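## Task

Lift the red can from the turntable and set it upright on the coaster. The other cans on the turntable must stay standing where they are.

## Robot and tools

ROBOT. There are two six-joint arms, left_arm and right_arm, each with a two-finger parallel gripper. From base to tip the joints are waist, shoulder, elbow, forearm roll, wrist pitch and wrist roll. The elbow spans -2.792 to 2.792 rad and is straight at 0; the other joints span about ±6.283 rad. The fingers can fold. A grip in the outer quarter of the pads, near the tips, squeezes as commanded. A grip deeper toward the palm may be loose on a narrow can. Fingertips pushed tip-first into a surface fold easily, which can spoil the next grip.

FRAMES. In the scene frame the origin sits at table-top height, midway between the nominal bases. +z is up, +x points out over the table, and left_arm is on the +y side. Note that the arm names do not match image sides. The left_arm base is at about (-0.080, +0.512, 0) m and the right_arm base at about (+0.073, -0.629, 0) m, each turned very slightly about z. Each arm reports its hand pose and takes its offsets in its own base frame. In the gripper's own axes the fingers point along +z and open and close along y. end_effector_position is the spot between the pads when they are closed. The tips reach about 33 mm past it when the gap is 40 mm or less, and about 9 mm past it when the gripper is fully open. Printed poses can be off by a few cm.

execute_actions(actions, cameras). actions is a list of actions, and each action lasts 0.5 s. An action is a table of up to 15 rows, one row per 1/30 s step. If fewer rows are given, the last row repeats. Every row has 18 numbers in [-1, 1]: for left_arm dx, dy, dz, rx, ry, rz, position, force_limit, speed, then the same nine for right_arm. The six pose numbers are offsets, not poses. They count from that arm's Hand target at the start of the action, and every row counts from that same start, not from the previous row. 1.0 equals 0.6 m or 180 degrees. rx, ry, rz form one rotation vector about the Hand target's position. Sending six zeros holds the arm at its Hand target. Each step the controller limits the commanded pose to within 70 mm and 16 degrees of the measured pose, so one action may fall short.

The gripper numbers are absolute settings. position +1 is fully open (140 mm), the pads meet near -0.8, and -1 closes until something blocks the fingers. force_limit runs from -1 (about 14 N with a slow close) to +1 (about 58 N). speed runs from -1 (about 30 mm/s) to +1 (about 250 mm/s), and a faster close grips harder. Both force_limit and speed start at +1. To leave a gripper unchanged, resend its last three numbers, because a 0 there is itself a command. cameras is a list of names, ["all"], or []. Images are returned by default only when actions is empty.

move(target, speed, blend, stop_force, zero, blocking, cameras). target is one 18-number row, or a list of up to 15 rows. Every row holds offsets from the Hand targets at the call's start, using the same layout and scale as above. The gripper moves in a straight line. speed is in m/s, from 0.002 to 2, default 0.25; turning speed is capped at twice that in rad/s. blend is in metres and rounds corners in a list; 0 stops at each point. stop_force (10 to 80 N, shared by both arms) ends an arm's path once it feels that much push. Use it only slowly and without turning the wrist, and leave it out when backing away from a contact. zero (default true) re-zeroes the push reading first. blocking=false returns after 0.5 s while the move continues; it cannot be combined with stop_force. A move lasts at most 10 s of path and does not avoid obstacles. The result adds a move: line with the ending (done, off_target, moving, held, fault) and any limits (paced = clipped, held = steps withheld).

wait(seconds 0 to 10) lets time pass. stop() brakes a running move. zoom_image(camera cam_head_left or cam_head_right, region [x0, y0, x1, y1] in pixels, each side at most 504) enlarges part of the latest image. finished_scene(scene 1 or 2) ends the scene and cannot be undone. Call it only once the can stands on the coaster and the robot has let go.

CAMERAS. cam_head_left and cam_head_right are fixed head views; cam_left_wrist and cam_right_wrist ride on the grippers. All are 672x504.

RESULTS. For each arm a result gives end_effector_position (m), end_effector_quat_wxyz and velocities in its base frame, plus the Hand target that later offsets start from. The gripper often rests a little short of the Hand target; send the missing distance as a new offset. Tool commands lists the current gripper settings. object_status codes: 0 moving; 1 blocked while opening; 2 blocked while closing, which is what a grip should show; 3 reached the set position or the pads met, so it may not be holding anything. position_measured is in counts: 3 is open, about 75 is 100 mm, 139 is 60 mm, 200 is 20 mm, and 230 is pads together. Other lines give joint positions, joint torques, estimated external joint torques, flange force along the gripper axes, and a 7x7 wrist depth grid in mm. A MOTOR HOT line warns that a motor is overheating.

AVOID. An arm stops for 10 s if contact torque reaches a joint limit (waist and shoulder 309, elbow 145, the three wrist joints 40.9 N m) or if outside force reaches 144 N. Overheating can stop an arm for 30 to 60 s or more. Do not drive past firm contact, slam into the turntable or table, or let the arms touch each other. Do not tip or shift the other cans, drop the can, or release it while it is still moving. Do not let anything leave the table. Keep paths away from an arm's own base, and avoid long stretched-out holds.

Each tool is called as a command line: name --argument value for each argument, lists and objects as JSON in quotes; but a table of rows of numbers goes row by row, as --pt "numbers of a row", without its own name.

## Session

execute_actions --actions '[]'

Scene clock: 0.00 s.
left_arm: end_effector_position=(+0.8234, +0.1979, +0.3203) position_measured=3 object_status=3 end_effector_quat_wxyz=(+0.665, -0.570, -0.336, -0.348) | right_arm: end_effector_position=(+0.2593, +0.0765, +0.1443) position_measured=3 object_status=3 end_effector_quat_wxyz=(+0.674, -0.467, -0.562, -0.109)
Joint positions: left_arm=[-0.196 0.716 1.512 1.52 1.842 -0.092] | right_arm=[-0.417 0.522 2.259 0.452 1.829 -0.883]
Joint velocities: within noise
Joint torques (N m): no reading
External joint torques (N m): no reading
Flange force (N): no reading
Wrist depth (mm): cam_left_wrist=[3493 - - - - - - / - - - - - - - / - - - - - - 2213 / - 140 - 2661 2014 143 2070 / - 124 3493 2149 2014 1978 104 / - - 3387 2599 2305 1788 104 / - 3240 2051 2032 1668 1480 -] | cam_right_wrist=[195 189 202 236 1041 996 368 / 3209 202 202 247 789 460 346 / 255 223 225 260 553 491 311 / 229 235 248 283 439 363 135 / - 238 268 - 350 287 116 / - 249 321 316 279 240 210 / 237 256 292 268 235 209 185]
Hand target: left_arm +0.8234, +0.1979, +0.3203; +0.665, -0.570, -0.336, -0.348 | right_arm +0.2593, +0.0765, +0.1443; +0.674, -0.467, -0.562, -0.109
Tool commands: left_gripper/position=+1.0 left_gripper/force_limit=+1.0 left_gripper/speed=+1.0 right_gripper/position=+1.0 right_gripper/force_limit=+1.0 right_gripper/speed=+1.0

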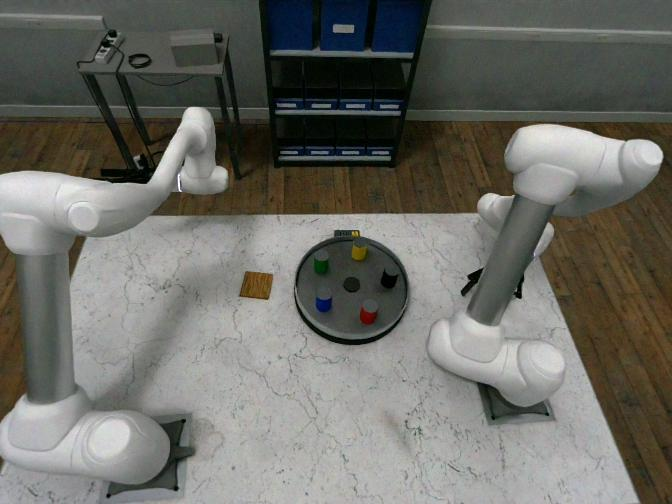

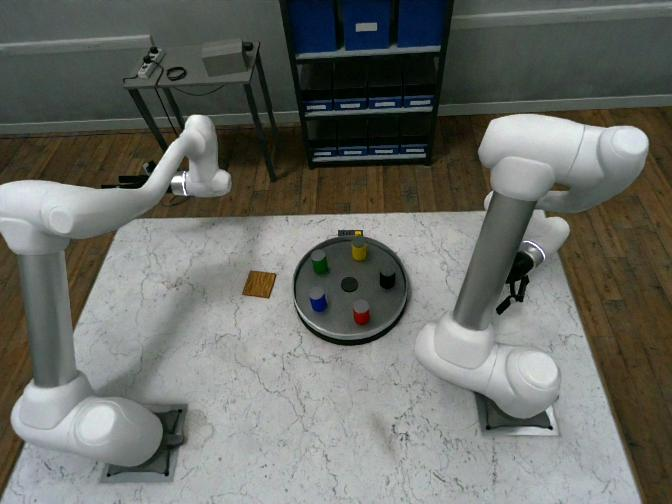

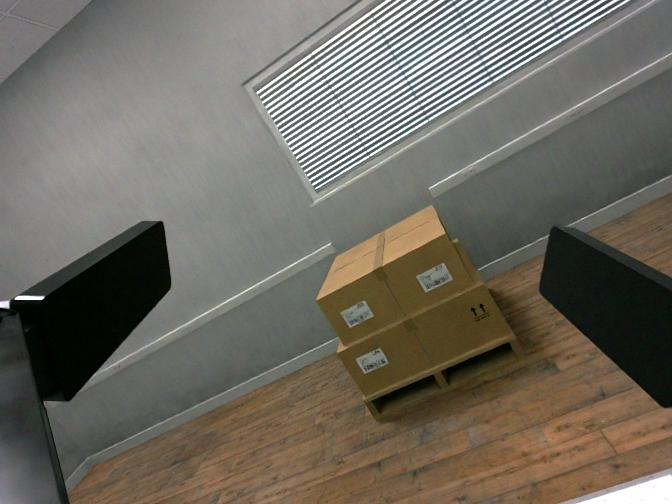

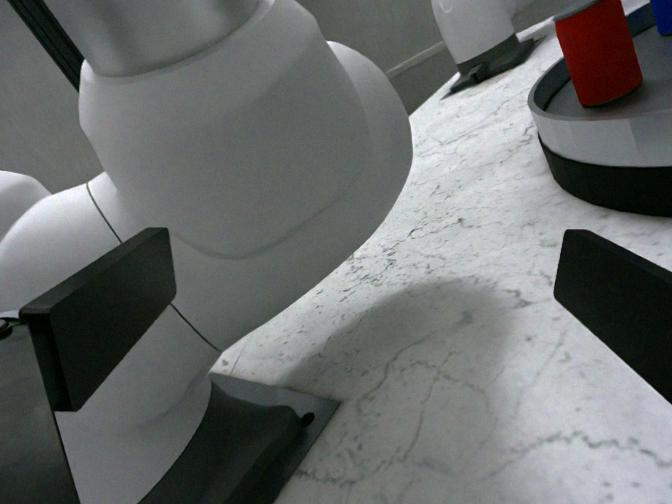

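move --target '[-0.553,-0.747,0.216,-0.536,0.086,-0.0995,1,1,1,0,0,0,0,0,0,1,1,1]' --speed 0.6 --cameras '["cam_left_wrist","cam_head_left"]'

Scene clock: 3.93 s.
left_arm: end_effector_position=(+0.4916, -0.2503, +0.4499) position_measured=3 object_status=3 end_effector_quat_wxyz=(-0.001, +0.948, +0.317, +0.000) | right_arm: end_effector_position=(+0.2593, +0.0765, +0.1443) position_measured=3 object_status=3 end_effector_quat_wxyz=(+0.674, -0.467, -0.562, -0.109)
Joint positions: left_arm=[-0.534 -0.013 1.566 0.001 1.589 0.391] | right_arm=[-0.417 0.522 2.259 0.452 1.829 -0.883]
Joint torques (N m): left_arm=[-0.57 -39.64 -41.55 4.34 0.11 -0.23] | right_arm=[-0.8 -67.88 -14.35 2.36 2.35 -0.13]
External joint torques (N m): left_arm=[0.62 -1.66 -0.56 0.02 -0.12 0.23] | right_arm=[0.58 1.53 0.06 -0.55 0.34 0.1]
Flange force (N): left_arm=[0.6 -2.2 -0.7] | right_arm=[-1.8 1.8 -1.0]
Wrist depth (mm): cam_left_wrist=[- - - 534 508 531 - / - - - - 541 - - / - - - 575 563 528 534 / - 141 - 618 553 536 508 / - 124 657 654 587 588 104 / - 703 646 686 635 633 109 / - 2070 661 - - - -] | cam_right_wrist=[- 188 202 249 1070 1027 336 / 3501 202 203 247 1041 459 330 / 254 222 225 260 318 438 306 / 230 235 248 293 444 - 122 / - 237 267 444 338 294 116 / - 248 316 348 276 241 205 / 237 256 291 273 232 209 184]
Hand target: left_arm +0.4916, -0.2503, +0.4499; +0.000, +0.948, +0.317, +0.000 | right_arm +0.2593, +0.0765, +0.1443; +0.674, -0.467, -0.562, -0.109
Off the commanded pose: left_arm 0.000 m, 0 deg | right_arm 0.000 m, 0 deg.
move: done
Images, in order (width x height): cam_head_left 672x504, cam_left_wrist 672x504.

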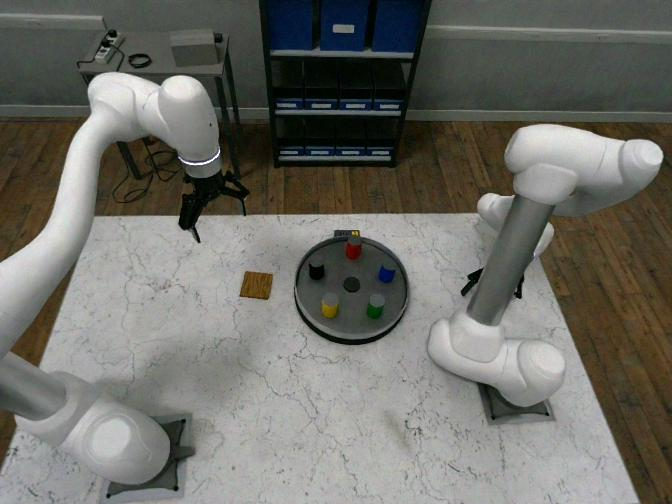

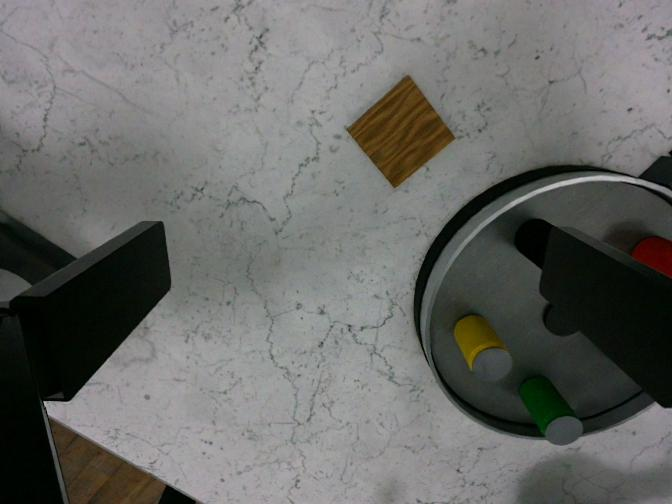

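wait --seconds 0.5 --cameras '["cam_head_left"]'

wait --seconds 0.5 --cameras '["cam_head_left"]'

Scene clock: 4.80 s.
left_arm: end_effector_position=(+0.4916, -0.2503, +0.4499) position_measured=3 object_status=3 end_effector_quat_wxyz=(+0.000, +0.948, +0.317, +0.000) | right_arm: end_effector_position=(+0.2593, +0.0765, +0.1443) position_measured=3 object_status=3 end_effector_quat_wxyz=(+0.674, -0.467, -0.562, -0.109)
Joint positions: left_arm=[-0.534 -0.013 1.566 0.001 1.589 0.391] | right_arm=[-0.417 0.522 2.259 0.452 1.829 -0.883]
Joint torques (N m): left_arm=[-0.44 -39.41 -41.46 4.36 0.13 -0.25] | right_arm=[-1.34 -67.34 -14.21 2.22 2.38 -0.1]
External joint torques (N m): left_arm=[0.27 -0.52 -0.12 -0.05 -0.15 0.25] | right_arm=[1.39 1.27 0.04 -0.44 0.31 0.08]
Flange force (N): left_arm=[0.6 -0.9 0.1] | right_arm=[-0.6 2.9 -0.1]
Wrist depth (mm): cam_left_wrist=[- 530 - - 535 - - / - - 536 - 539 531 - / 630 - - - 565 541 532 / - 142 - 616 581 540 460 / - 142 612 639 601 595 104 / - 716 - - 614 631 109 / 1927 1944 - 784 - - -] | cam_right_wrist=[- 188 201 290 1070 932 394 / - 203 202 247 850 486 343 / - 223 224 259 314 461 318 / 229 233 248 295 448 - 136 / - 238 277 430 324 292 116 / - 248 322 331 280 239 201 / - 257 292 271 228 209 185]
Hand target: left_arm +0.4916, -0.2503, +0.4499; +0.000, +0.948, +0.317, +0.000 | right_arm +0.2593, +0.0765, +0.1443; +0.674, -0.467, -0.562, -0.109
Tool commands: left_gripper/position=+1.0 left_gripper/force_limit=+1.0 left_gripper/speed=+1.0 right_gripper/position=+1.0 right_gripper/force_limit=+1.0 right_gripper/speed=+1.0
Off the commanded pose: left_arm 0.000 m, 0 deg | right_arm 0.000 m, 0 deg.
wait: 0.50 s; at rest from the start
Images, in order (width x height): cam_head_left 672x504.

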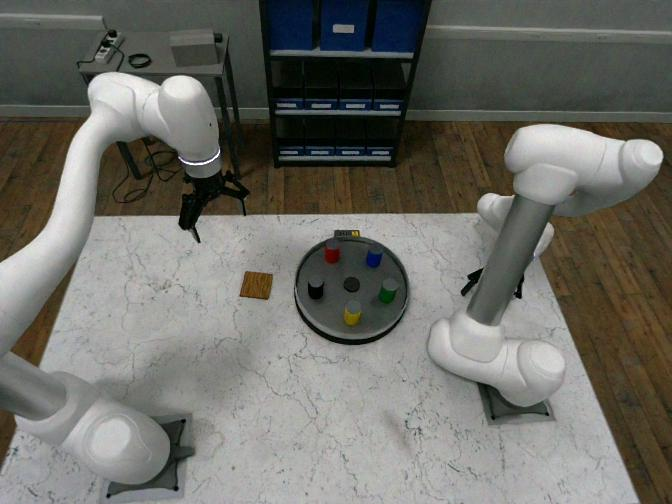

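Scene clock: 5.30 s.
left_arm: end_effector_position=(+0.4916, -0.2503, +0.4499) position_measured=3 object_status=3 end_effector_quat_wxyz=(+0.000, +0.948, +0.317, +0.000) | right_arm: end_effector_position=(+0.2593, +0.0765, +0.1443) position_measured=3 object_status=3 end_effector_quat_wxyz=(+0.674, -0.467, -0.562, -0.109)
Joint positions: left_arm=[-0.534 -0.013 1.566 0.001 1.589 0.391] | right_arm=[-0.417 0.522 2.259 0.452 1.829 -0.883]
Joint torques (N m): left_arm=[-0.57 -39.55 -41.55 4.36 0.12 -0.26] | right_arm=[-1.96 -67.89 -14.36 2.24 2.27 -0.19]
External joint torques (N m): left_arm=[0.53 -0.93 -0.3 -0.03 -0.14 0.26] | right_arm=[2.07 1.87 0.16 -0.45 0.42 0.16]
Flange force (N): left_arm=[0.9 -1.5 -0.3] | right_arm=[-0.6 4.5 0.2]
Wrist depth (mm): cam_left_wrist=[486 - - - - - - / - - - - 535 - - / - - - - 584 499 522 / - 140 - - 585 527 460 / - 116 659 637 601 569 104 / 716 - - - 661 619 109 / - 1733 768 738 748 688 -] | cam_right_wrist=[- 188 203 280 3984 975 373 / - 202 202 246 1070 489 345 / 248 222 225 258 493 462 306 / 229 236 249 281 461 368 136 / - 237 276 434 325 297 116 / - 249 325 315 278 237 210 / - 255 297 262 234 208 185]
Hand target: left_arm +0.4916, -0.2503, +0.4499; +0.000, +0.948, +0.317, +0.000 | right_arm +0.2593, +0.0765, +0.1443; +0.674, -0.467, -0.562, -0.109
Tool commands: left_gripper/position=+1.0 left_gripper/force_limit=+1.0 left_gripper/speed=+1.0 right_gripper/position=+1.0 right_gripper/force_limit=+1.0 right_gripper/speed=+1.0
Off the commanded pose: left_arm 0.000 m, 0 deg | right_arm 0.000 m, 0 deg.
wait: 0.50 s; at rest by 0.17 s
Images, in order (width x height): cam_head_left 672x504.

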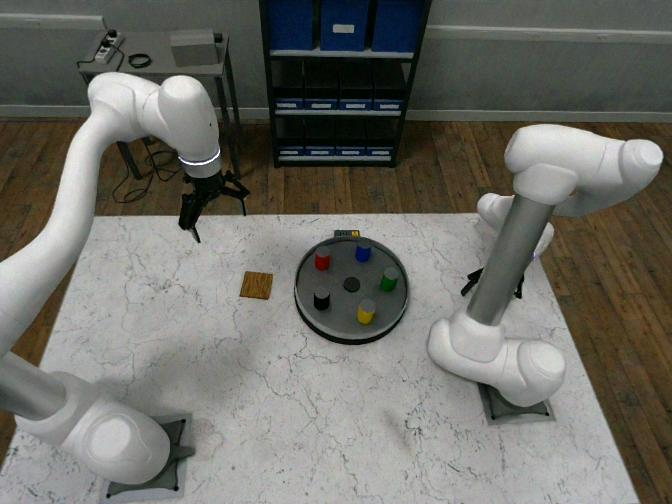

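move --target '[0.25,-0.333,0,0,0,0,1,1,1,0,0,0,0,0,0,1,1,1]' --speed 0.5 --cameras '["cam_left_wrist","cam_head_left"]'

wait --seconds 0.5 --cameras '["cam_left_wrist","cam_head_left"]'

wait --seconds 2 --cameras '["cam_left_wrist","cam_head_left"]'

Scene clock: 8.80 s.
left_arm: end_effector_position=(+0.6416, -0.4501, +0.4500) position_measured=3 object_status=3 end_effector_quat_wxyz=(+0.000, +0.948, +0.317, +0.000) | right_arm: end_effector_position=(+0.2593, +0.0765, +0.1443) position_measured=3 object_status=3 end_effector_quat_wxyz=(+0.674, -0.467, -0.562, -0.109)
Joint positions: left_arm=[-0.656 0.374 1.102 0.001 1.666 0.269] | right_arm=[-0.417 0.522 2.259 0.452 1.829 -0.883]
Joint torques (N m): left_arm=[-0.75 -77.3 -41.4 4.35 0.13 -0.22] | right_arm=[-1.08 -67.87 -14.54 2.35 2.36 -0.13]
External joint torques (N m): left_arm=[0.96 -2.61 -0.45 0 -0.15 0.22] | right_arm=[0.92 1.67 0.29 -0.55 0.33 0.1]
Flange force (N): left_arm=[0.3 -3.9 -0.2] | right_arm=[-1.8 2.3 -0.4]
Wrist depth (mm): cam_left_wrist=[- 534 514 - - 1277 1331 / 581 536 544 547 555 - 1380 / - - 549 527 536 - 553 / - 140 - 556 557 506 121 / - 115 575 595 591 596 104 / - 719 705 623 628 611 104 / - 763 738 763 - 731 -] | cam_right_wrist=[- 188 202 291 3501 992 386 / - 203 202 247 302 451 339 / 253 223 224 259 326 416 303 / 230 236 249 286 405 365 137 / - 139 270 384 337 293 116 / - 248 321 338 273 246 211 / 236 257 293 263 234 207 185]
Hand target: left_arm +0.6416, -0.4501, +0.4499; +0.000, +0.948, +0.317, +0.000 | right_arm +0.2593, +0.0765, +0.1443; +0.674, -0.467, -0.562, -0.109
Off the commanded pose: left_arm 0.000 m, 0 deg | right_arm 0.000 m, 0 deg.
move: done; limits=paced
Images, in order (width x height): cam_head_left 672x504, cam_left_wrist 672x504.

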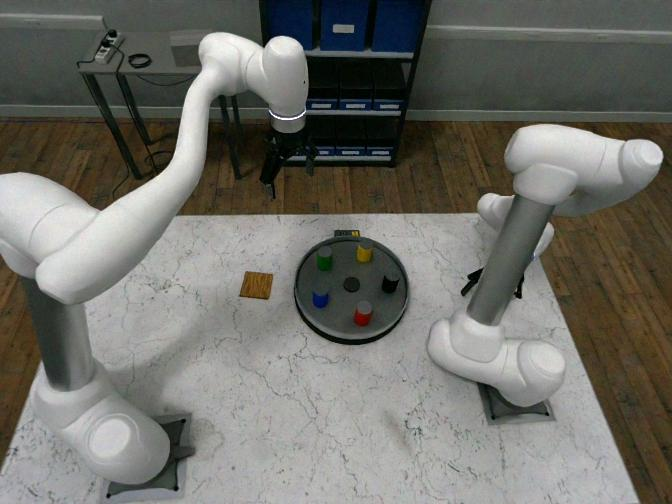

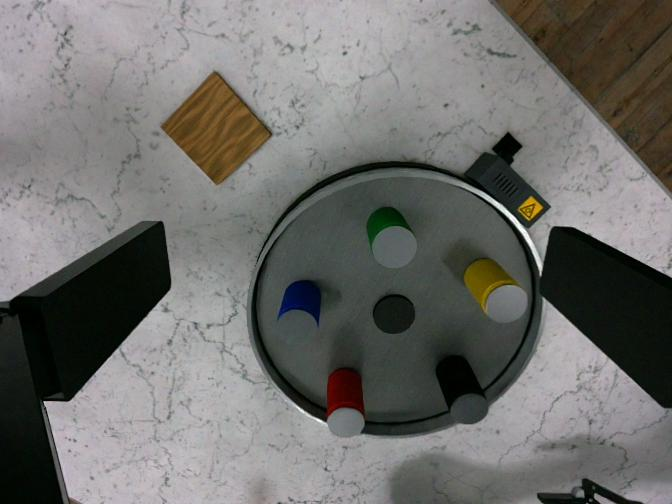

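Scene clock: 9.30 s.
left_arm: end_effector_position=(+0.6416, -0.4501, +0.4499) position_measured=3 object_status=3 end_effector_quat_wxyz=(+0.000, +0.948, +0.317, +0.000) | right_arm: end_effector_position=(+0.2593, +0.0765, +0.1443) position_measured=3 object_status=3 end_effector_quat_wxyz=(+0.674, -0.467, -0.562, -0.109)
Joint positions: left_arm=[-0.656 0.374 1.102 0.001 1.666 0.269] | right_arm=[-0.417 0.522 2.259 0.452 1.829 -0.883]
Joint torques (N m): left_arm=[-0.47 -77.31 -41.26 4.33 0.13 -0.23] | right_arm=[-1.61 -68.29 -14.1 2.42 2.46 -0.1]
External joint torques (N m): left_arm=[0.63 -2.48 -0.56 0.02 -0.15 0.23] | right_arm=[1.67 2.26 -0.11 -0.63 0.22 0.08]
Flange force (N): left_arm=[0.1 -3.3 -0.4] | right_arm=[-2.1 4.5 -0.7]
Wrist depth (mm): cam_left_wrist=[- 516 - - - 1285 1331 / - 539 537 547 - - 1189 / 576 559 536 539 520 534 - / - 142 534 556 552 153 121 / - 116 578 587 591 590 104 / - 740 740 633 635 - 100 / 745 758 735 740 - - -] | cam_right_wrist=[192 188 202 234 1032 955 340 / 3255 202 201 249 317 465 343 / 255 223 224 260 313 467 303 / 229 235 247 292 474 366 129 / - 238 277 396 343 293 116 / - 263 322 313 277 230 209 / 236 256 292 265 235 208 185]
Hand target: left_arm +0.6416, -0.4501, +0.4499; +0.000, +0.948, +0.317, +0.000 | right_arm +0.2593, +0.0765, +0.1443; +0.674, -0.467, -0.562, -0.109
Tool commands: left_gripper/position=+1.0 left_gripper/force_limit=+1.0 left_gripper/speed=+1.0 right_gripper/position=+1.0 right_gripper/force_limit=+1.0 right_gripper/speed=+1.0
Off the commanded pose: left_arm 0.000 m, 0 deg | right_arm 0.000 m, 0 deg.
wait: 0.50 s; at rest by 0.17 s
Images, in order (width x height): cam_head_left 672x504, cam_left_wrist 672x504.

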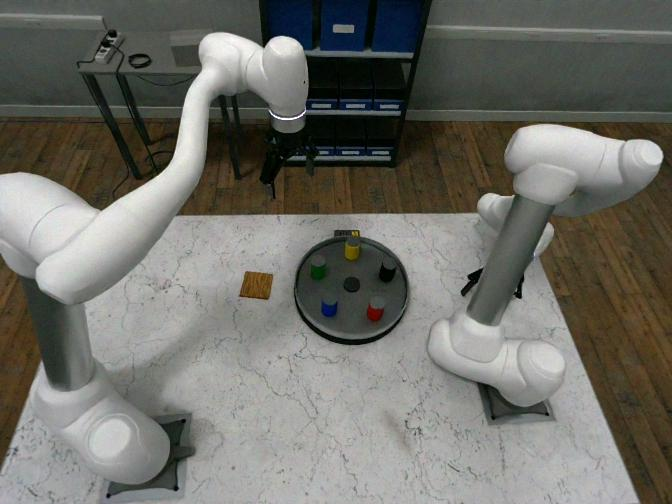

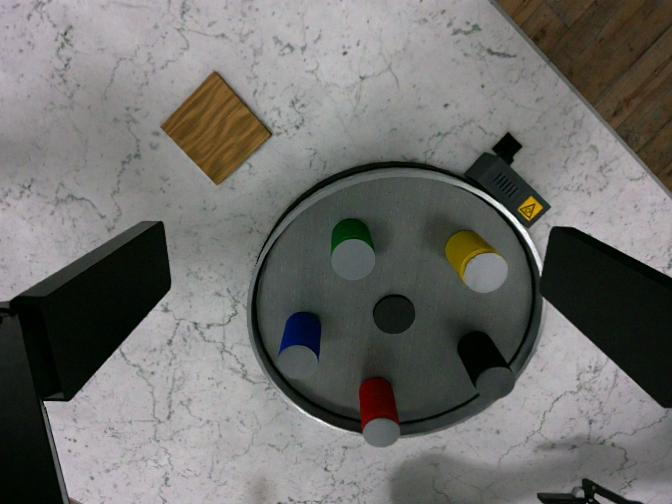

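Scene clock: 11.30 s.
left_arm: end_effector_position=(+0.6416, -0.4501, +0.4499) position_measured=3 object_status=3 end_effector_quat_wxyz=(+0.000, +0.948, +0.317, +0.000) | right_arm: end_effector_position=(+0.2593, +0.0765, +0.1443) position_measured=3 object_status=3 end_effector_quat_wxyz=(+0.674, -0.467, -0.562, -0.109)
Joint positions: left_arm=[-0.656 0.374 1.102 0.001 1.666 0.269] | right_arm=[-0.417 0.522 2.259 0.452 1.829 -0.883]
Joint torques (N m): left_arm=[-0.12 -77.31 -41.3 4.35 0.13 -0.27] | right_arm=[-1.41 -67.51 -14.58 2.3 2.33 -0.14]
External joint torques (N m): left_arm=[-0.09 -2.18 -0.44 -0.03 -0.15 0.27] | right_arm=[1.39 1.4 0.35 -0.51 0.36 0.12]
Flange force (N): left_arm=[-0.7 -2.8 -0.2] | right_arm=[-0.9 2.7 0.2]
Wrist depth (mm): cam_left_wrist=[- 552 521 524 524 1183 1307 / - 537 540 - - - 1397 / - 587 547 536 541 - 1585 / - 141 - 549 556 153 128 / - 115 584 581 584 584 104 / - - 682 626 626 - 99 / 753 - - 774 779 - -] | cam_right_wrist=[- 188 202 234 1070 996 318 / - 201 203 248 741 472 325 / - 223 226 258 578 446 306 / - 232 248 282 419 369 136 / - 238 266 405 340 293 116 / - 248 323 332 277 234 209 / 236 257 296 260 233 209 185]
Hand target: left_arm +0.6416, -0.4501, +0.4499; +0.000, +0.948, +0.317, +0.000 | right_arm +0.2593, +0.0765, +0.1443; +0.674, -0.467, -0.562, -0.109
Tool commands: left_gripper/position=+1.0 left_gripper/force_limit=+1.0 left_gripper/speed=+1.0 right_gripper/position=+1.0 right_gripper/force_limit=+1.0 right_gripper/speed=+1.0
Off the commanded pose: left_arm 0.000 m, 0 deg | right_arm 0.000 m, 0 deg.
wait: 2.00 s; at rest by 0.17 s
Images, in order (width x height): cam_head_left 672x504, cam_left_wrist 672x504.

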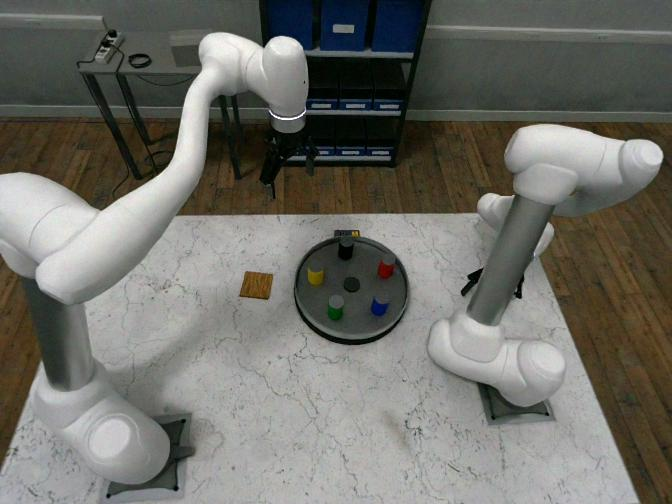

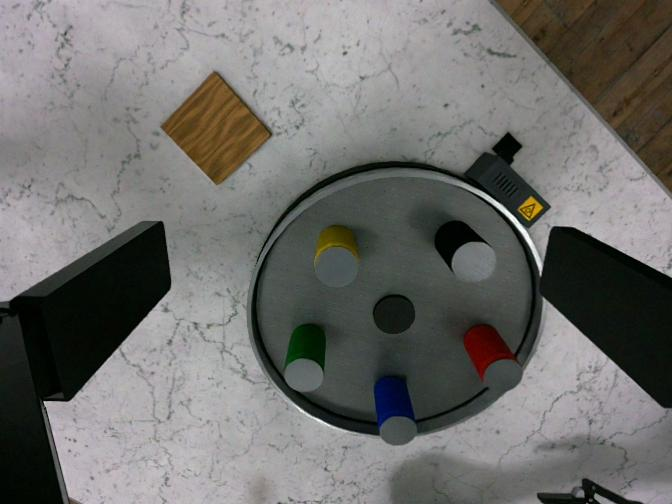

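zoom_image --camera "cam_left_wrist" --region '[240, 190, 560, 450]'

Scaled by 1.575 from the camera's 672x504 image, which has a finer 960x720 frame.

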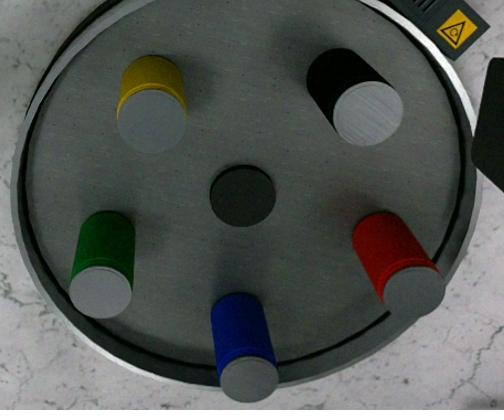

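move --target '[-0.0045,-0.2335,-0.4333,0,0,-0.0944,1,1,1,0,0,0,0,0,0,1,1,1]' --speed 0.35 --cameras '["cam_left_wrist","cam_head_left"]'

wait --seconds 0.7 --cameras '["cam_left_wrist"]'

wait --seconds 0.7 --cameras '["cam_left_wrist"]'

wait --seconds 0.3 --cameras '["cam_left_wrist"]'

Scene clock: 18.47 s.
left_arm: end_effector_position=(+0.6389, -0.5901, +0.1900) position_measured=3 object_status=3 end_effector_quat_wxyz=(+0.000, +0.985, +0.174, +0.000) | right_arm: end_effector_position=(+0.2593, +0.0765, +0.1443) position_measured=3 object_status=3 end_effector_quat_wxyz=(+0.674, -0.467, -0.562, -0.109)
Joint positions: left_arm=[-0.786 0.565 1.285 0.001 1.293 0.435] | right_arm=[-0.417 0.522 2.259 0.452 1.829 -0.883]
Joint torques (N m): left_arm=[-0.42 -93.54 -39.81 4.17 0.11 -0.24] | right_arm=[-0.77 -67.21 -14.27 2.26 2.32 -0.1]
External joint torques (N m): left_arm=[0.61 -2.09 -0.49 0.01 -0.14 0.24] | right_arm=[0.67 1.18 0.04 -0.48 0.36 0.08]
Flange force (N): left_arm=[-0.1 -2.4 -1.3] | right_arm=[-1.1 1.6 -0.8]
Wrist depth (mm): cam_left_wrist=[- - - 284 - - - / - 292 258 253 254 249 301 / - 265 266 267 260 265 308 / 331 142 279 283 193 190 128 / - 203 294 302 303 301 104 / - 325 325 314 323 282 231 / - 341 324 350 349 344 -] | cam_right_wrist=[- 189 203 230 1050 983 317 / - 203 203 247 1036 459 325 / 249 222 224 258 315 - 304 / 230 234 248 286 468 364 135 / - 238 275 - 329 289 116 / - 250 325 306 275 239 210 / - 258 295 267 234 208 185]
Hand target: left_arm +0.6389, -0.5902, +0.1899; +0.000, +0.985, +0.174, +0.000 | right_arm +0.2593, +0.0765, +0.1443; +0.674, -0.467, -0.562, -0.109
Off the commanded pose: left_arm 0.000 m, 0 deg | right_arm 0.000 m, 0 deg.
move: done
Images, in order (width x height): cam_head_left 672x504, cam_left_wrist 672x504.

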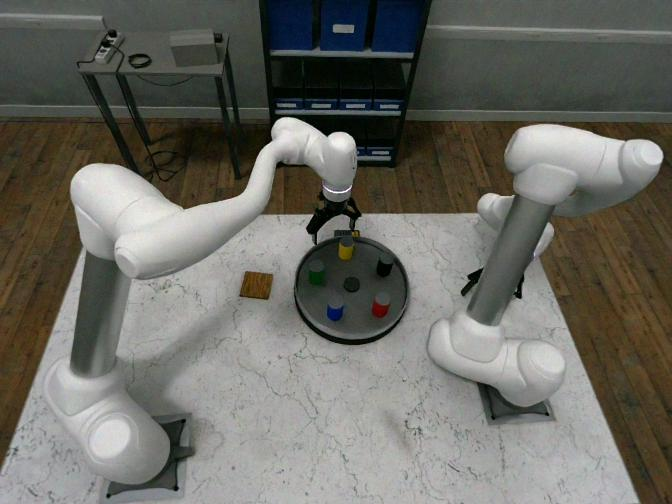

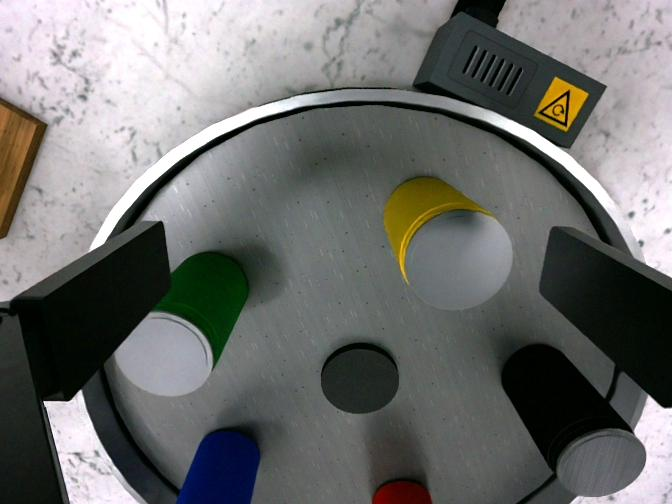

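Scene clock: 19.17 s.
left_arm: end_effector_position=(+0.6389, -0.5902, +0.1899) position_measured=3 object_status=3 end_effector_quat_wxyz=(+0.000, +0.985, +0.174, +0.000) | right_arm: end_effector_position=(+0.2593, +0.0765, +0.1443) position_measured=3 object_status=3 end_effector_quat_wxyz=(+0.674, -0.467, -0.562, -0.109)
Joint positions: left_arm=[-0.786 0.565 1.285 0.001 1.293 0.435] | right_arm=[-0.417 0.522 2.259 0.452 1.829 -0.883]
Joint torques (N m): left_arm=[-0.51 -92.95 -39.97 4.16 0.12 -0.24] | right_arm=[-1.55 -68.45 -14.63 2.25 2.31 -0.13]
External joint torques (N m): left_arm=[0.59 -3.35 -0.52 0.04 -0.15 0.24] | right_arm=[1.53 2.12 0.36 -0.45 0.39 0.11]
Flange force (N): left_arm=[-1.1 -4.1 -1.9] | right_arm=[-1.7 3.9 0.0]
Wrist depth (mm): cam_left_wrist=[284 - - - 280 276 - / 310 - 259 253 254 237 305 / - 269 266 260 266 266 311 / - 142 282 - 283 276 128 / - 288 302 302 302 252 104 / - 244 320 321 328 324 215 / - 237 343 345 343 342 325] | cam_right_wrist=[- 188 201 232 1005 955 393 / - 202 202 246 300 458 331 / 258 223 225 261 - - 304 / 230 236 249 282 419 357 129 / - 238 266 416 342 274 116 / - 247 325 335 280 239 211 / 237 256 295 271 229 210 185]
Hand target: left_arm +0.6389, -0.5902, +0.1899; +0.000, +0.985, +0.174, +0.000 | right_arm +0.2593, +0.0765, +0.1443; +0.674, -0.467, -0.562, -0.109
Tool commands: left_gripper/position=+1.0 left_gripper/force_limit=+1.0 left_gripper/speed=+1.0 right_gripper/position=+1.0 right_gripper/force_limit=+1.0 right_gripper/speed=+1.0
Off the commanded pose: left_arm 0.000 m, 0 deg | right_arm 0.000 m, 0 deg.
wait: 0.70 s; at rest by 0.17 s
Images, in order (width x height): cam_left_wrist 672x504.

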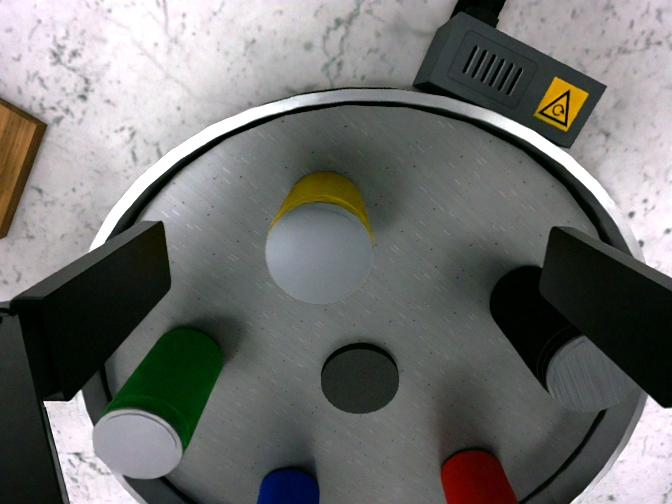

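Scene clock: 19.87 s.
left_arm: end_effector_position=(+0.6389, -0.5902, +0.1899) position_measured=3 object_status=3 end_effector_quat_wxyz=(+0.000, +0.985, +0.174, +0.000) | right_arm: end_effector_position=(+0.2593, +0.0765, +0.1443) position_measured=3 object_status=3 end_effector_quat_wxyz=(+0.674, -0.467, -0.562, -0.109)
Joint positions: left_arm=[-0.786 0.565 1.285 0.001 1.293 0.435] | right_arm=[-0.417 0.522 2.259 0.452 1.829 -0.883]
Joint torques (N m): left_arm=[-0.44 -92.73 -39.87 4.17 0.14 -0.24] | right_arm=[-1.32 -67.83 -14.2 2.34 2.29 -0.02]
External joint torques (N m): left_arm=[0.59 -2.48 -0.18 0 -0.16 0.24] | right_arm=[1.4 1.57 0 -0.55 0.4 0]
Flange force (N): left_arm=[-0.8 -3.7 -1.1] | right_arm=[-1.1 3.1 -0.5]
Wrist depth (mm): cam_left_wrist=[- - - - - - - / 298 - 256 253 254 236 - / 322 269 267 266 265 266 252 / - 142 245 283 276 193 128 / - 132 303 302 302 305 104 / - 320 320 314 324 319 308 / 425 284 346 349 350 276 268] | cam_right_wrist=[192 189 201 290 1055 988 350 / 3209 203 203 247 320 452 338 / 253 223 224 260 518 482 294 / 229 235 248 295 447 367 135 / - 151 271 417 340 293 116 / - 248 324 314 279 239 209 / 236 255 294 283 230 207 185]
Hand target: left_arm +0.6389, -0.5902, +0.1899; +0.000, +0.985, +0.174, +0.000 | right_arm +0.2593, +0.0765, +0.1443; +0.674, -0.467, -0.562, -0.109
Tool commands: left_gripper/position=+1.0 left_gripper/force_limit=+1.0 left_gripper/speed=+1.0 right_gripper/position=+1.0 right_gripper/force_limit=+1.0 right_gripper/speed=+1.0
Off the commanded pose: left_arm 0.000 m, 0 deg | right_arm 0.000 m, 0 deg.
wait: 0.70 s; at rest by 0.17 s
Images, in order (width x height): cam_left_wrist 672x504.

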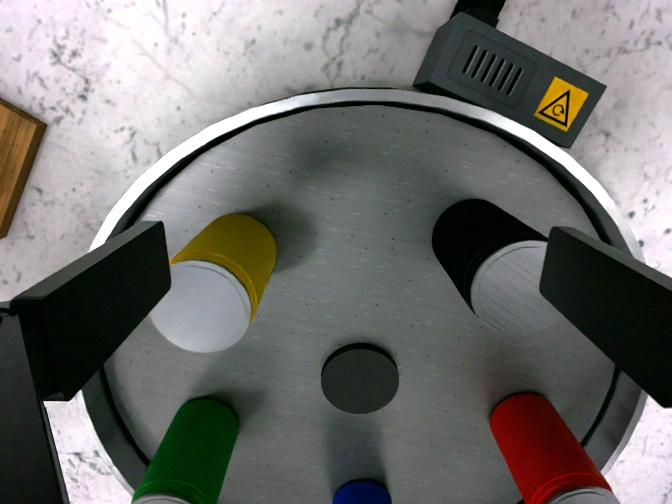

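Scene clock: 20.17 s.
left_arm: end_effector_position=(+0.6389, -0.5902, +0.1899) position_measured=3 object_status=3 end_effector_quat_wxyz=(+0.000, +0.985, +0.174, +0.000) | right_arm: end_effector_position=(+0.2593, +0.0765, +0.1443) position_measured=3 object_status=3 end_effector_quat_wxyz=(+0.674, -0.467, -0.562, -0.109)
Joint positions: left_arm=[-0.786 0.565 1.285 0.001 1.293 0.435] | right_arm=[-0.417 0.522 2.259 0.452 1.829 -0.883]
Joint torques (N m): left_arm=[-0.59 -93.02 -39.86 4.18 0.11 -0.24] | right_arm=[-0.84 -68.09 -14.2 2.34 2.31 -0.07]
External joint torques (N m): left_arm=[0.33 -1.84 0 -0.05 -0.12 0.24] | right_arm=[0.89 2.01 -0.02 -0.54 0.38 0.05]
Flange force (N): left_arm=[-0.8 -3.0 -0.7] | right_arm=[-2.2 3.0 -1.2]
Wrist depth (mm): cam_left_wrist=[- 293 - - - - - / - 295 295 253 255 245 - / - 264 266 266 262 266 313 / - 142 277 283 202 190 250 / - 123 297 302 302 301 104 / - 324 324 318 324 301 249 / - 339 318 350 347 345 -] | cam_right_wrist=[- 188 203 234 1027 1041 321 / - 201 203 248 1144 458 331 / 254 223 225 259 554 467 309 / 229 234 248 296 424 381 136 / - 130 276 417 344 287 116 / - 256 344 332 278 240 209 / 236 254 291 268 235 209 185]
Hand target: left_arm +0.6389, -0.5902, +0.1899; +0.000, +0.985, +0.174, +0.000 | right_arm +0.2593, +0.0765, +0.1443; +0.674, -0.467, -0.562, -0.109
Tool commands: left_gripper/position=+1.0 left_gripper/force_limit=+1.0 left_gripper/speed=+1.0 right_gripper/position=+1.0 right_gripper/force_limit=+1.0 right_gripper/speed=+1.0
Off the commanded pose: left_arm 0.000 m, 0 deg | right_arm 0.000 m, 0 deg.
wait: 0.30 s; at rest by 0.17 s
Images, in order (width x height): cam_left_wrist 672x504.

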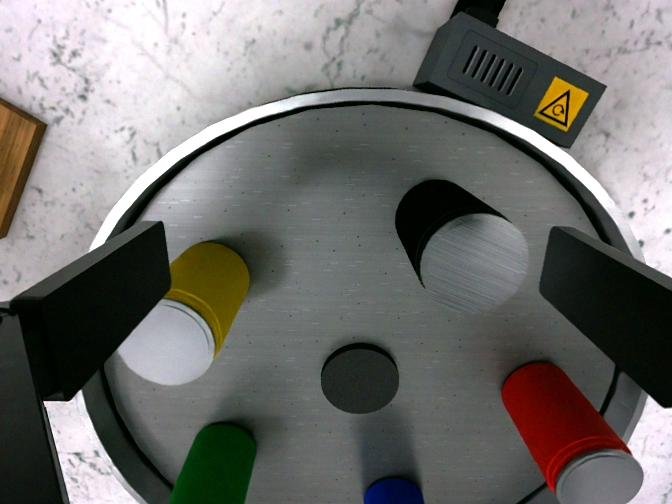

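wait --seconds 0.1 --cameras '["cam_left_wrist"]'

Scene clock: 21.73 s.
left_arm: end_effector_position=(+0.6389, -0.5902, +0.1899) position_measured=3 object_status=3 end_effector_quat_wxyz=(+0.000, +0.985, +0.174, +0.000) | right_arm: end_effector_position=(+0.2593, +0.0765, +0.1443) position_measured=3 object_status=3 end_effector_quat_wxyz=(+0.674, -0.467, -0.562, -0.109)
Joint positions: left_arm=[-0.786 0.565 1.285 0.001 1.293 0.435] | right_arm=[-0.417 0.522 2.259 0.452 1.829 -0.883]
Joint torques (N m): left_arm=[-0.53 -92.95 -40.01 4.17 0.17 -0.23] | right_arm=[-1.84 -67.66 -14.09 2.3 2.42 -0.16]
External joint torques (N m): left_arm=[0.98 -1.76 -0.03 0 -0.2 0.23] | right_arm=[1.89 1.6 -0.12 -0.51 0.27 0.13]
Flange force (N): left_arm=[-0.1 -3.2 -0.5] | right_arm=[-0.6 4.2 -0.2]
Wrist depth (mm): cam_left_wrist=[- - - - - 277 - / - - 257 254 254 243 - / - 265 266 266 266 266 271 / - 142 253 282 279 192 128 / - 123 302 302 302 202 104 / - 321 320 314 324 314 309 / - 296 343 348 350 273 266] | cam_right_wrist=[- 189 202 229 1080 975 342 / - 202 202 248 311 460 339 / 257 223 225 258 517 439 299 / 230 236 248 294 450 358 137 / - 237 275 430 343 294 116 / - 250 332 321 280 239 210 / 237 250 293 268 234 209 185]
Hand target: left_arm +0.6389, -0.5902, +0.1899; +0.000, +0.985, +0.174, +0.000 | right_arm +0.2593, +0.0765, +0.1443; +0.674, -0.467, -0.562, -0.109
Tool commands: left_gripper/position=+1.0 left_gripper/force_limit=+1.0 left_gripper/speed=+1.0 right_gripper/position=+1.0 right_gripper/force_limit=+1.0 right_gripper/speed=+1.0
Off the commanded pose: left_arm 0.000 m, 0 deg | right_arm 0.000 m, 0 deg.
wait: 0.10 s; at rest from the start
Images, in order (width x height): cam_left_wrist 672x504.

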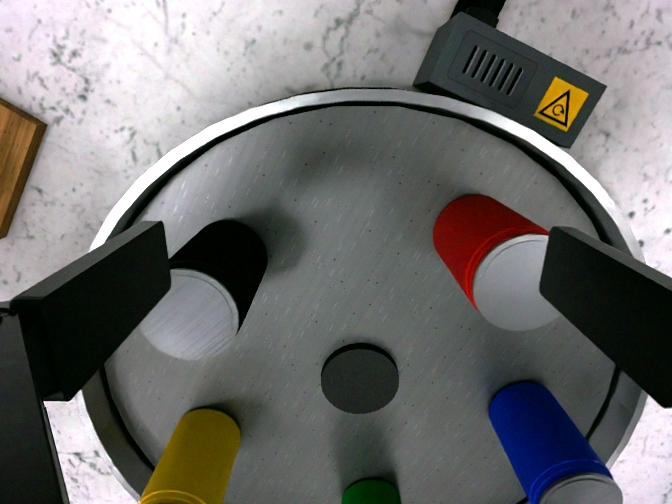

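wait --seconds 9.25 --cameras '["cam_left_wrist"]'

move --pt "-0.0578 0.0693 -0.0833 0 0 0.1389 -1 0 -0.7 0 0 0 0 0 0 1 1 1" --pt "-0.1315 0.1162 -0.0833 0 0 0.2778 -1 0 -0.7 0 0 0 0 0 0 1 1 1" --pt "-0.2355 0.1253 -0.0833 0 0 0.4444 -1 0 -0.7 0 0 0 0 0 0 1 1 1" --pt "-0.276 0.1137 0.1167 0 0 0.5111 -1 0 -0.7 0 0 0 0 0 0 1 1 1" --speed 0.35 --blend '[0.02,0.02,0.02,0]' --cameras '["cam_left_wrist","cam_head_left"]'

Scene clock: 31.50 s.
left_arm: end_effector_position=(+0.6389, -0.5902, +0.1899) position_measured=3 object_status=3 end_effector_quat_wxyz=(+0.000, +0.985, +0.174, +0.000) | right_arm: end_effector_position=(+0.2593, +0.0765, +0.1443) position_measured=3 object_status=3 end_effector_quat_wxyz=(+0.674, -0.467, -0.562, -0.109)
Joint positions: left_arm=[-0.786 0.565 1.285 0.001 1.293 0.435] | right_arm=[-0.417 0.522 2.259 0.452 1.829 -0.883]
Joint torques (N m): left_arm=[-0.52 -93.06 -39.82 4.17 0.07 -0.21] | right_arm=[-1.1 -66.91 -14.52 2.23 2.36 -0.15]
External joint torques (N m): left_arm=[0.81 -2.42 -0.49 0.01 -0.1 0.2] | right_arm=[1.07 0.95 0.3 -0.44 0.33 0.12]
Flange force (N): left_arm=[-0.2 -2.9 -1.5] | right_arm=[-0.4 1.8 0.2]
Wrist depth (mm): cam_left_wrist=[- - 289 - - - 282 / - - 293 255 256 - - / - 266 265 260 266 266 311 / - 142 284 190 279 275 128 / - 258 298 302 303 271 104 / - 237 324 315 324 324 103 / - 351 344 350 339 344 325] | cam_right_wrist=[191 188 202 232 1041 979 393 / - 202 203 247 872 503 317 / 256 223 224 259 517 499 308 / 230 236 247 284 441 356 136 / - 239 268 391 325 287 116 / - 249 321 325 278 240 210 / 238 256 284 268 233 209 185]
Hand target: left_arm +0.6389, -0.5902, +0.1899; +0.000, +0.985, +0.174, +0.000 | right_arm +0.2593, +0.0765, +0.1443; +0.674, -0.467, -0.562, -0.109
Tool commands: left_gripper/position=+1.0 left_gripper/force_limit=+1.0 left_gripper/speed=+1.0 right_gripper/position=+1.0 right_gripper/force_limit=+1.0 right_gripper/speed=+1.0
Off the commanded pose: left_arm 0.000 m, 0 deg | right_arm 0.000 m, 0 deg.
wait: 9.27 s; at rest from the start
Images, in order (width x height): cam_left_wrist 672x504.

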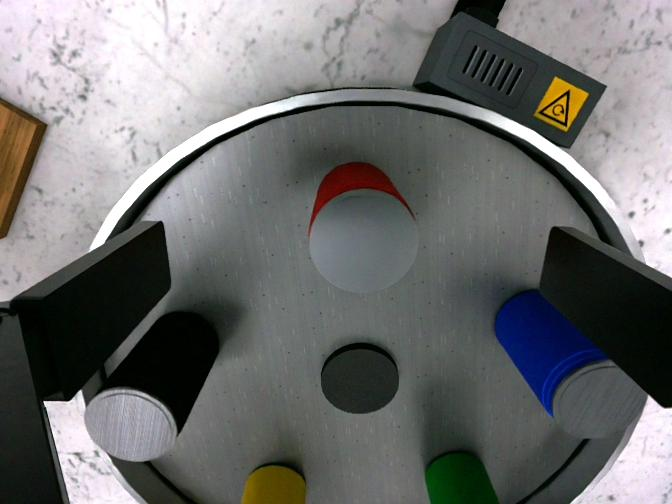

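Scene clock: 34.33 s.
left_arm: end_effector_position=(+0.4733, -0.5219, +0.2601) position_measured=154 object_status=2 end_effector_quat_wxyz=(+0.000, +0.559, +0.829, +0.000) | right_arm: end_effector_position=(+0.2593, +0.0765, +0.1443) position_measured=3 object_status=3 end_effector_quat_wxyz=(+0.674, -0.467, -0.562, -0.109)
Joint positions: left_arm=[-0.883 0.273 1.582 -0.001 1.287 -1.267] | right_arm=[-0.417 0.522 2.259 0.452 1.829 -0.883]
Joint torques (N m): left_arm=[-0.5 -67.26 -40.27 4.12 0.18 -0.17] | right_arm=[-1.79 -67.85 -14.38 2.29 2.52 -0.14]
External joint torques (N m): left_arm=[0.25 -0.78 0.06 0.01 -0.14 0.17] | right_arm=[1.88 1.65 0.18 -0.5 0.17 0.12]
Flange force (N): left_arm=[1.5 0.1 0.0] | right_arm=[-1.0 4.0 0.4]
Wrist depth (mm): cam_left_wrist=[- 351 347 - 349 330 - / - 362 322 318 321 357 - / - 337 336 205 331 338 368 / - 357 133 139 138 358 419 / - - 92 147 141 93 - / - - - 410 407 - - / - - - 425 - - -] | cam_right_wrist=[- 189 203 282 1046 1009 332 / - 201 203 247 295 467 337 / 258 222 225 260 568 426 290 / 229 235 246 293 - - 135 / - 238 275 390 323 291 116 / - 248 322 332 279 240 211 / 237 256 293 267 235 208 185]
Hand target: left_arm +0.4733, -0.5220, +0.2600; +0.000, +0.559, +0.829, +0.000 | right_arm +0.2593, +0.0765, +0.1443; +0.674, -0.467, -0.562, -0.109
Off the commanded pose: left_arm 0.000 m, 0 deg | right_arm 0.000 m, 0 deg.
move: done
Images, in order (width x height): cam_head_left 672x504, cam_left_wrist 672x504.

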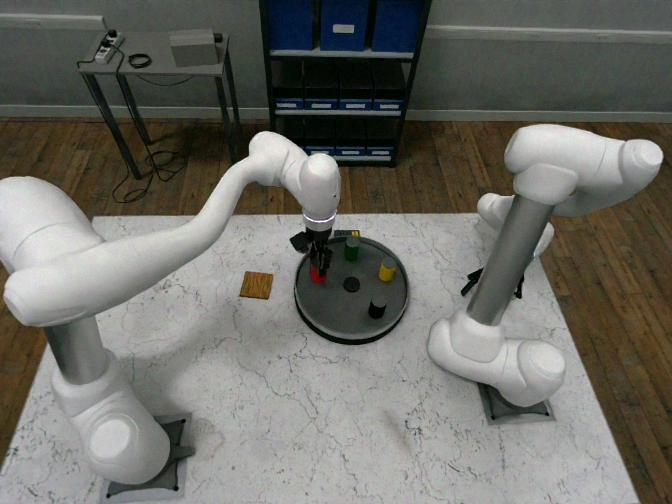

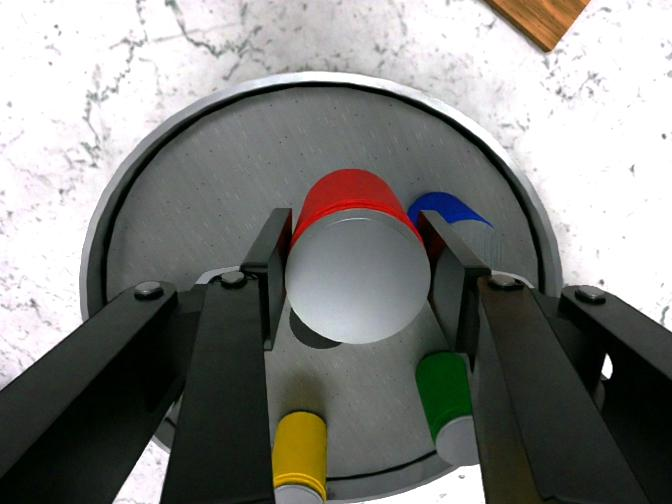

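move --pt "0.158 0.383 0 0 0 0 -1 0 -0.7 0 0 0 0 0 0 1 1 1" --pt "0.158 0.383 -0.2 0 0 0 -1 0 -0.7 0 0 0 0 0 0 1 1 1" --speed 0.3 --blend '[0.05,0]' --cameras '["cam_left_wrist","cam_head_left"]'

Scene clock: 36.43 s.
left_arm: end_effector_position=(+0.5681, -0.2922, +0.1400) position_measured=154 object_status=2 end_effector_quat_wxyz=(+0.000, +0.559, +0.829, +0.000) | right_arm: end_effector_position=(+0.2593, +0.0765, +0.1443) position_measured=3 object_status=3 end_effector_quat_wxyz=(+0.674, -0.467, -0.562, -0.109)
Joint positions: left_arm=[-0.529 0.252 1.844 0 1.046 -0.913] | right_arm=[-0.417 0.522 2.259 0.452 1.829 -0.883]
Joint torques (N m): left_arm=[-0.41 -60.97 -36.54 3.74 0.21 -0.23] | right_arm=[-1.3 -67.28 -14.32 2.31 2.39 -0.24]
External joint torques (N m): left_arm=[0.43 -1.03 0.47 -0.01 -0.17 0.23] | right_arm=[1.18 1.24 0.05 -0.51 0.29 0.22]
Flange force (N): left_arm=[2.5 -0.8 -0.1] | right_arm=[-0.7 2.5 -0.3]
Wrist depth (mm): cam_left_wrist=[- - - - - - - / - - - 246 252 252 258 / 279 - 261 251 264 272 265 / - - 115 139 139 283 287 / - - 92 145 123 92 - / - - - 324 - - - / - - - 283 - - -] | cam_right_wrist=[- 188 201 289 992 1005 427 / - 201 202 247 862 491 343 / 242 221 224 260 542 444 311 / 229 234 249 286 445 366 136 / - 237 274 410 341 291 116 / - 240 328 331 277 240 209 / - 262 - 270 239 207 185]
Hand target: left_arm +0.5681, -0.2922, +0.1400; +0.000, +0.559, +0.829, +0.000 | right_arm +0.2593, +0.0765, +0.1443; +0.674, -0.467, -0.562, -0.109
Off the commanded pose: left_arm 0.000 m, 0 deg | right_arm 0.000 m, 0 deg.
move: done
Images, in order (width x height): cam_head_left 672x504, cam_left_wrist 672x504.

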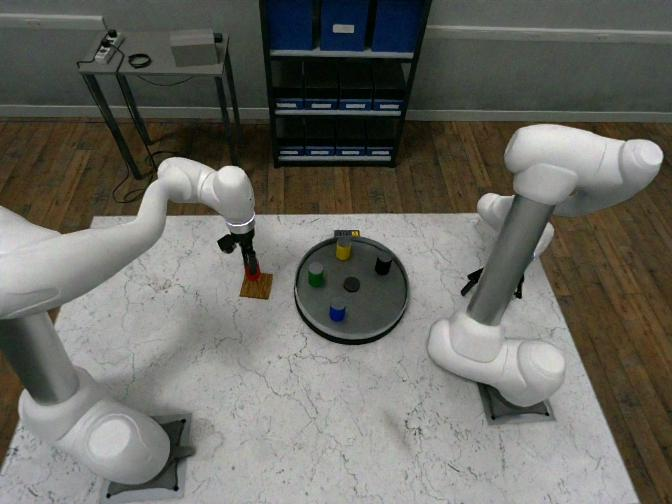

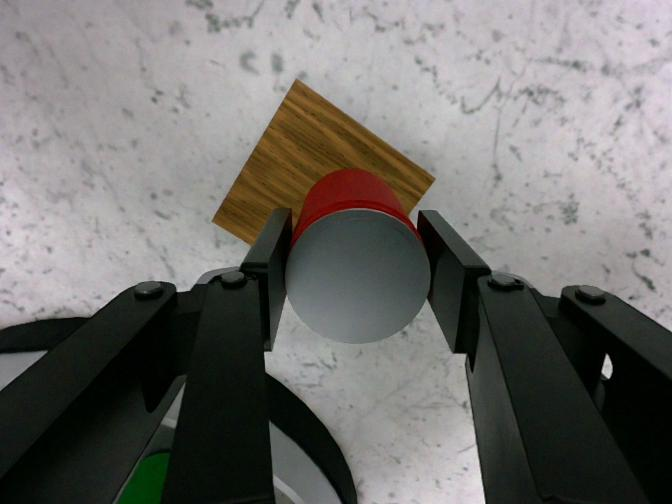

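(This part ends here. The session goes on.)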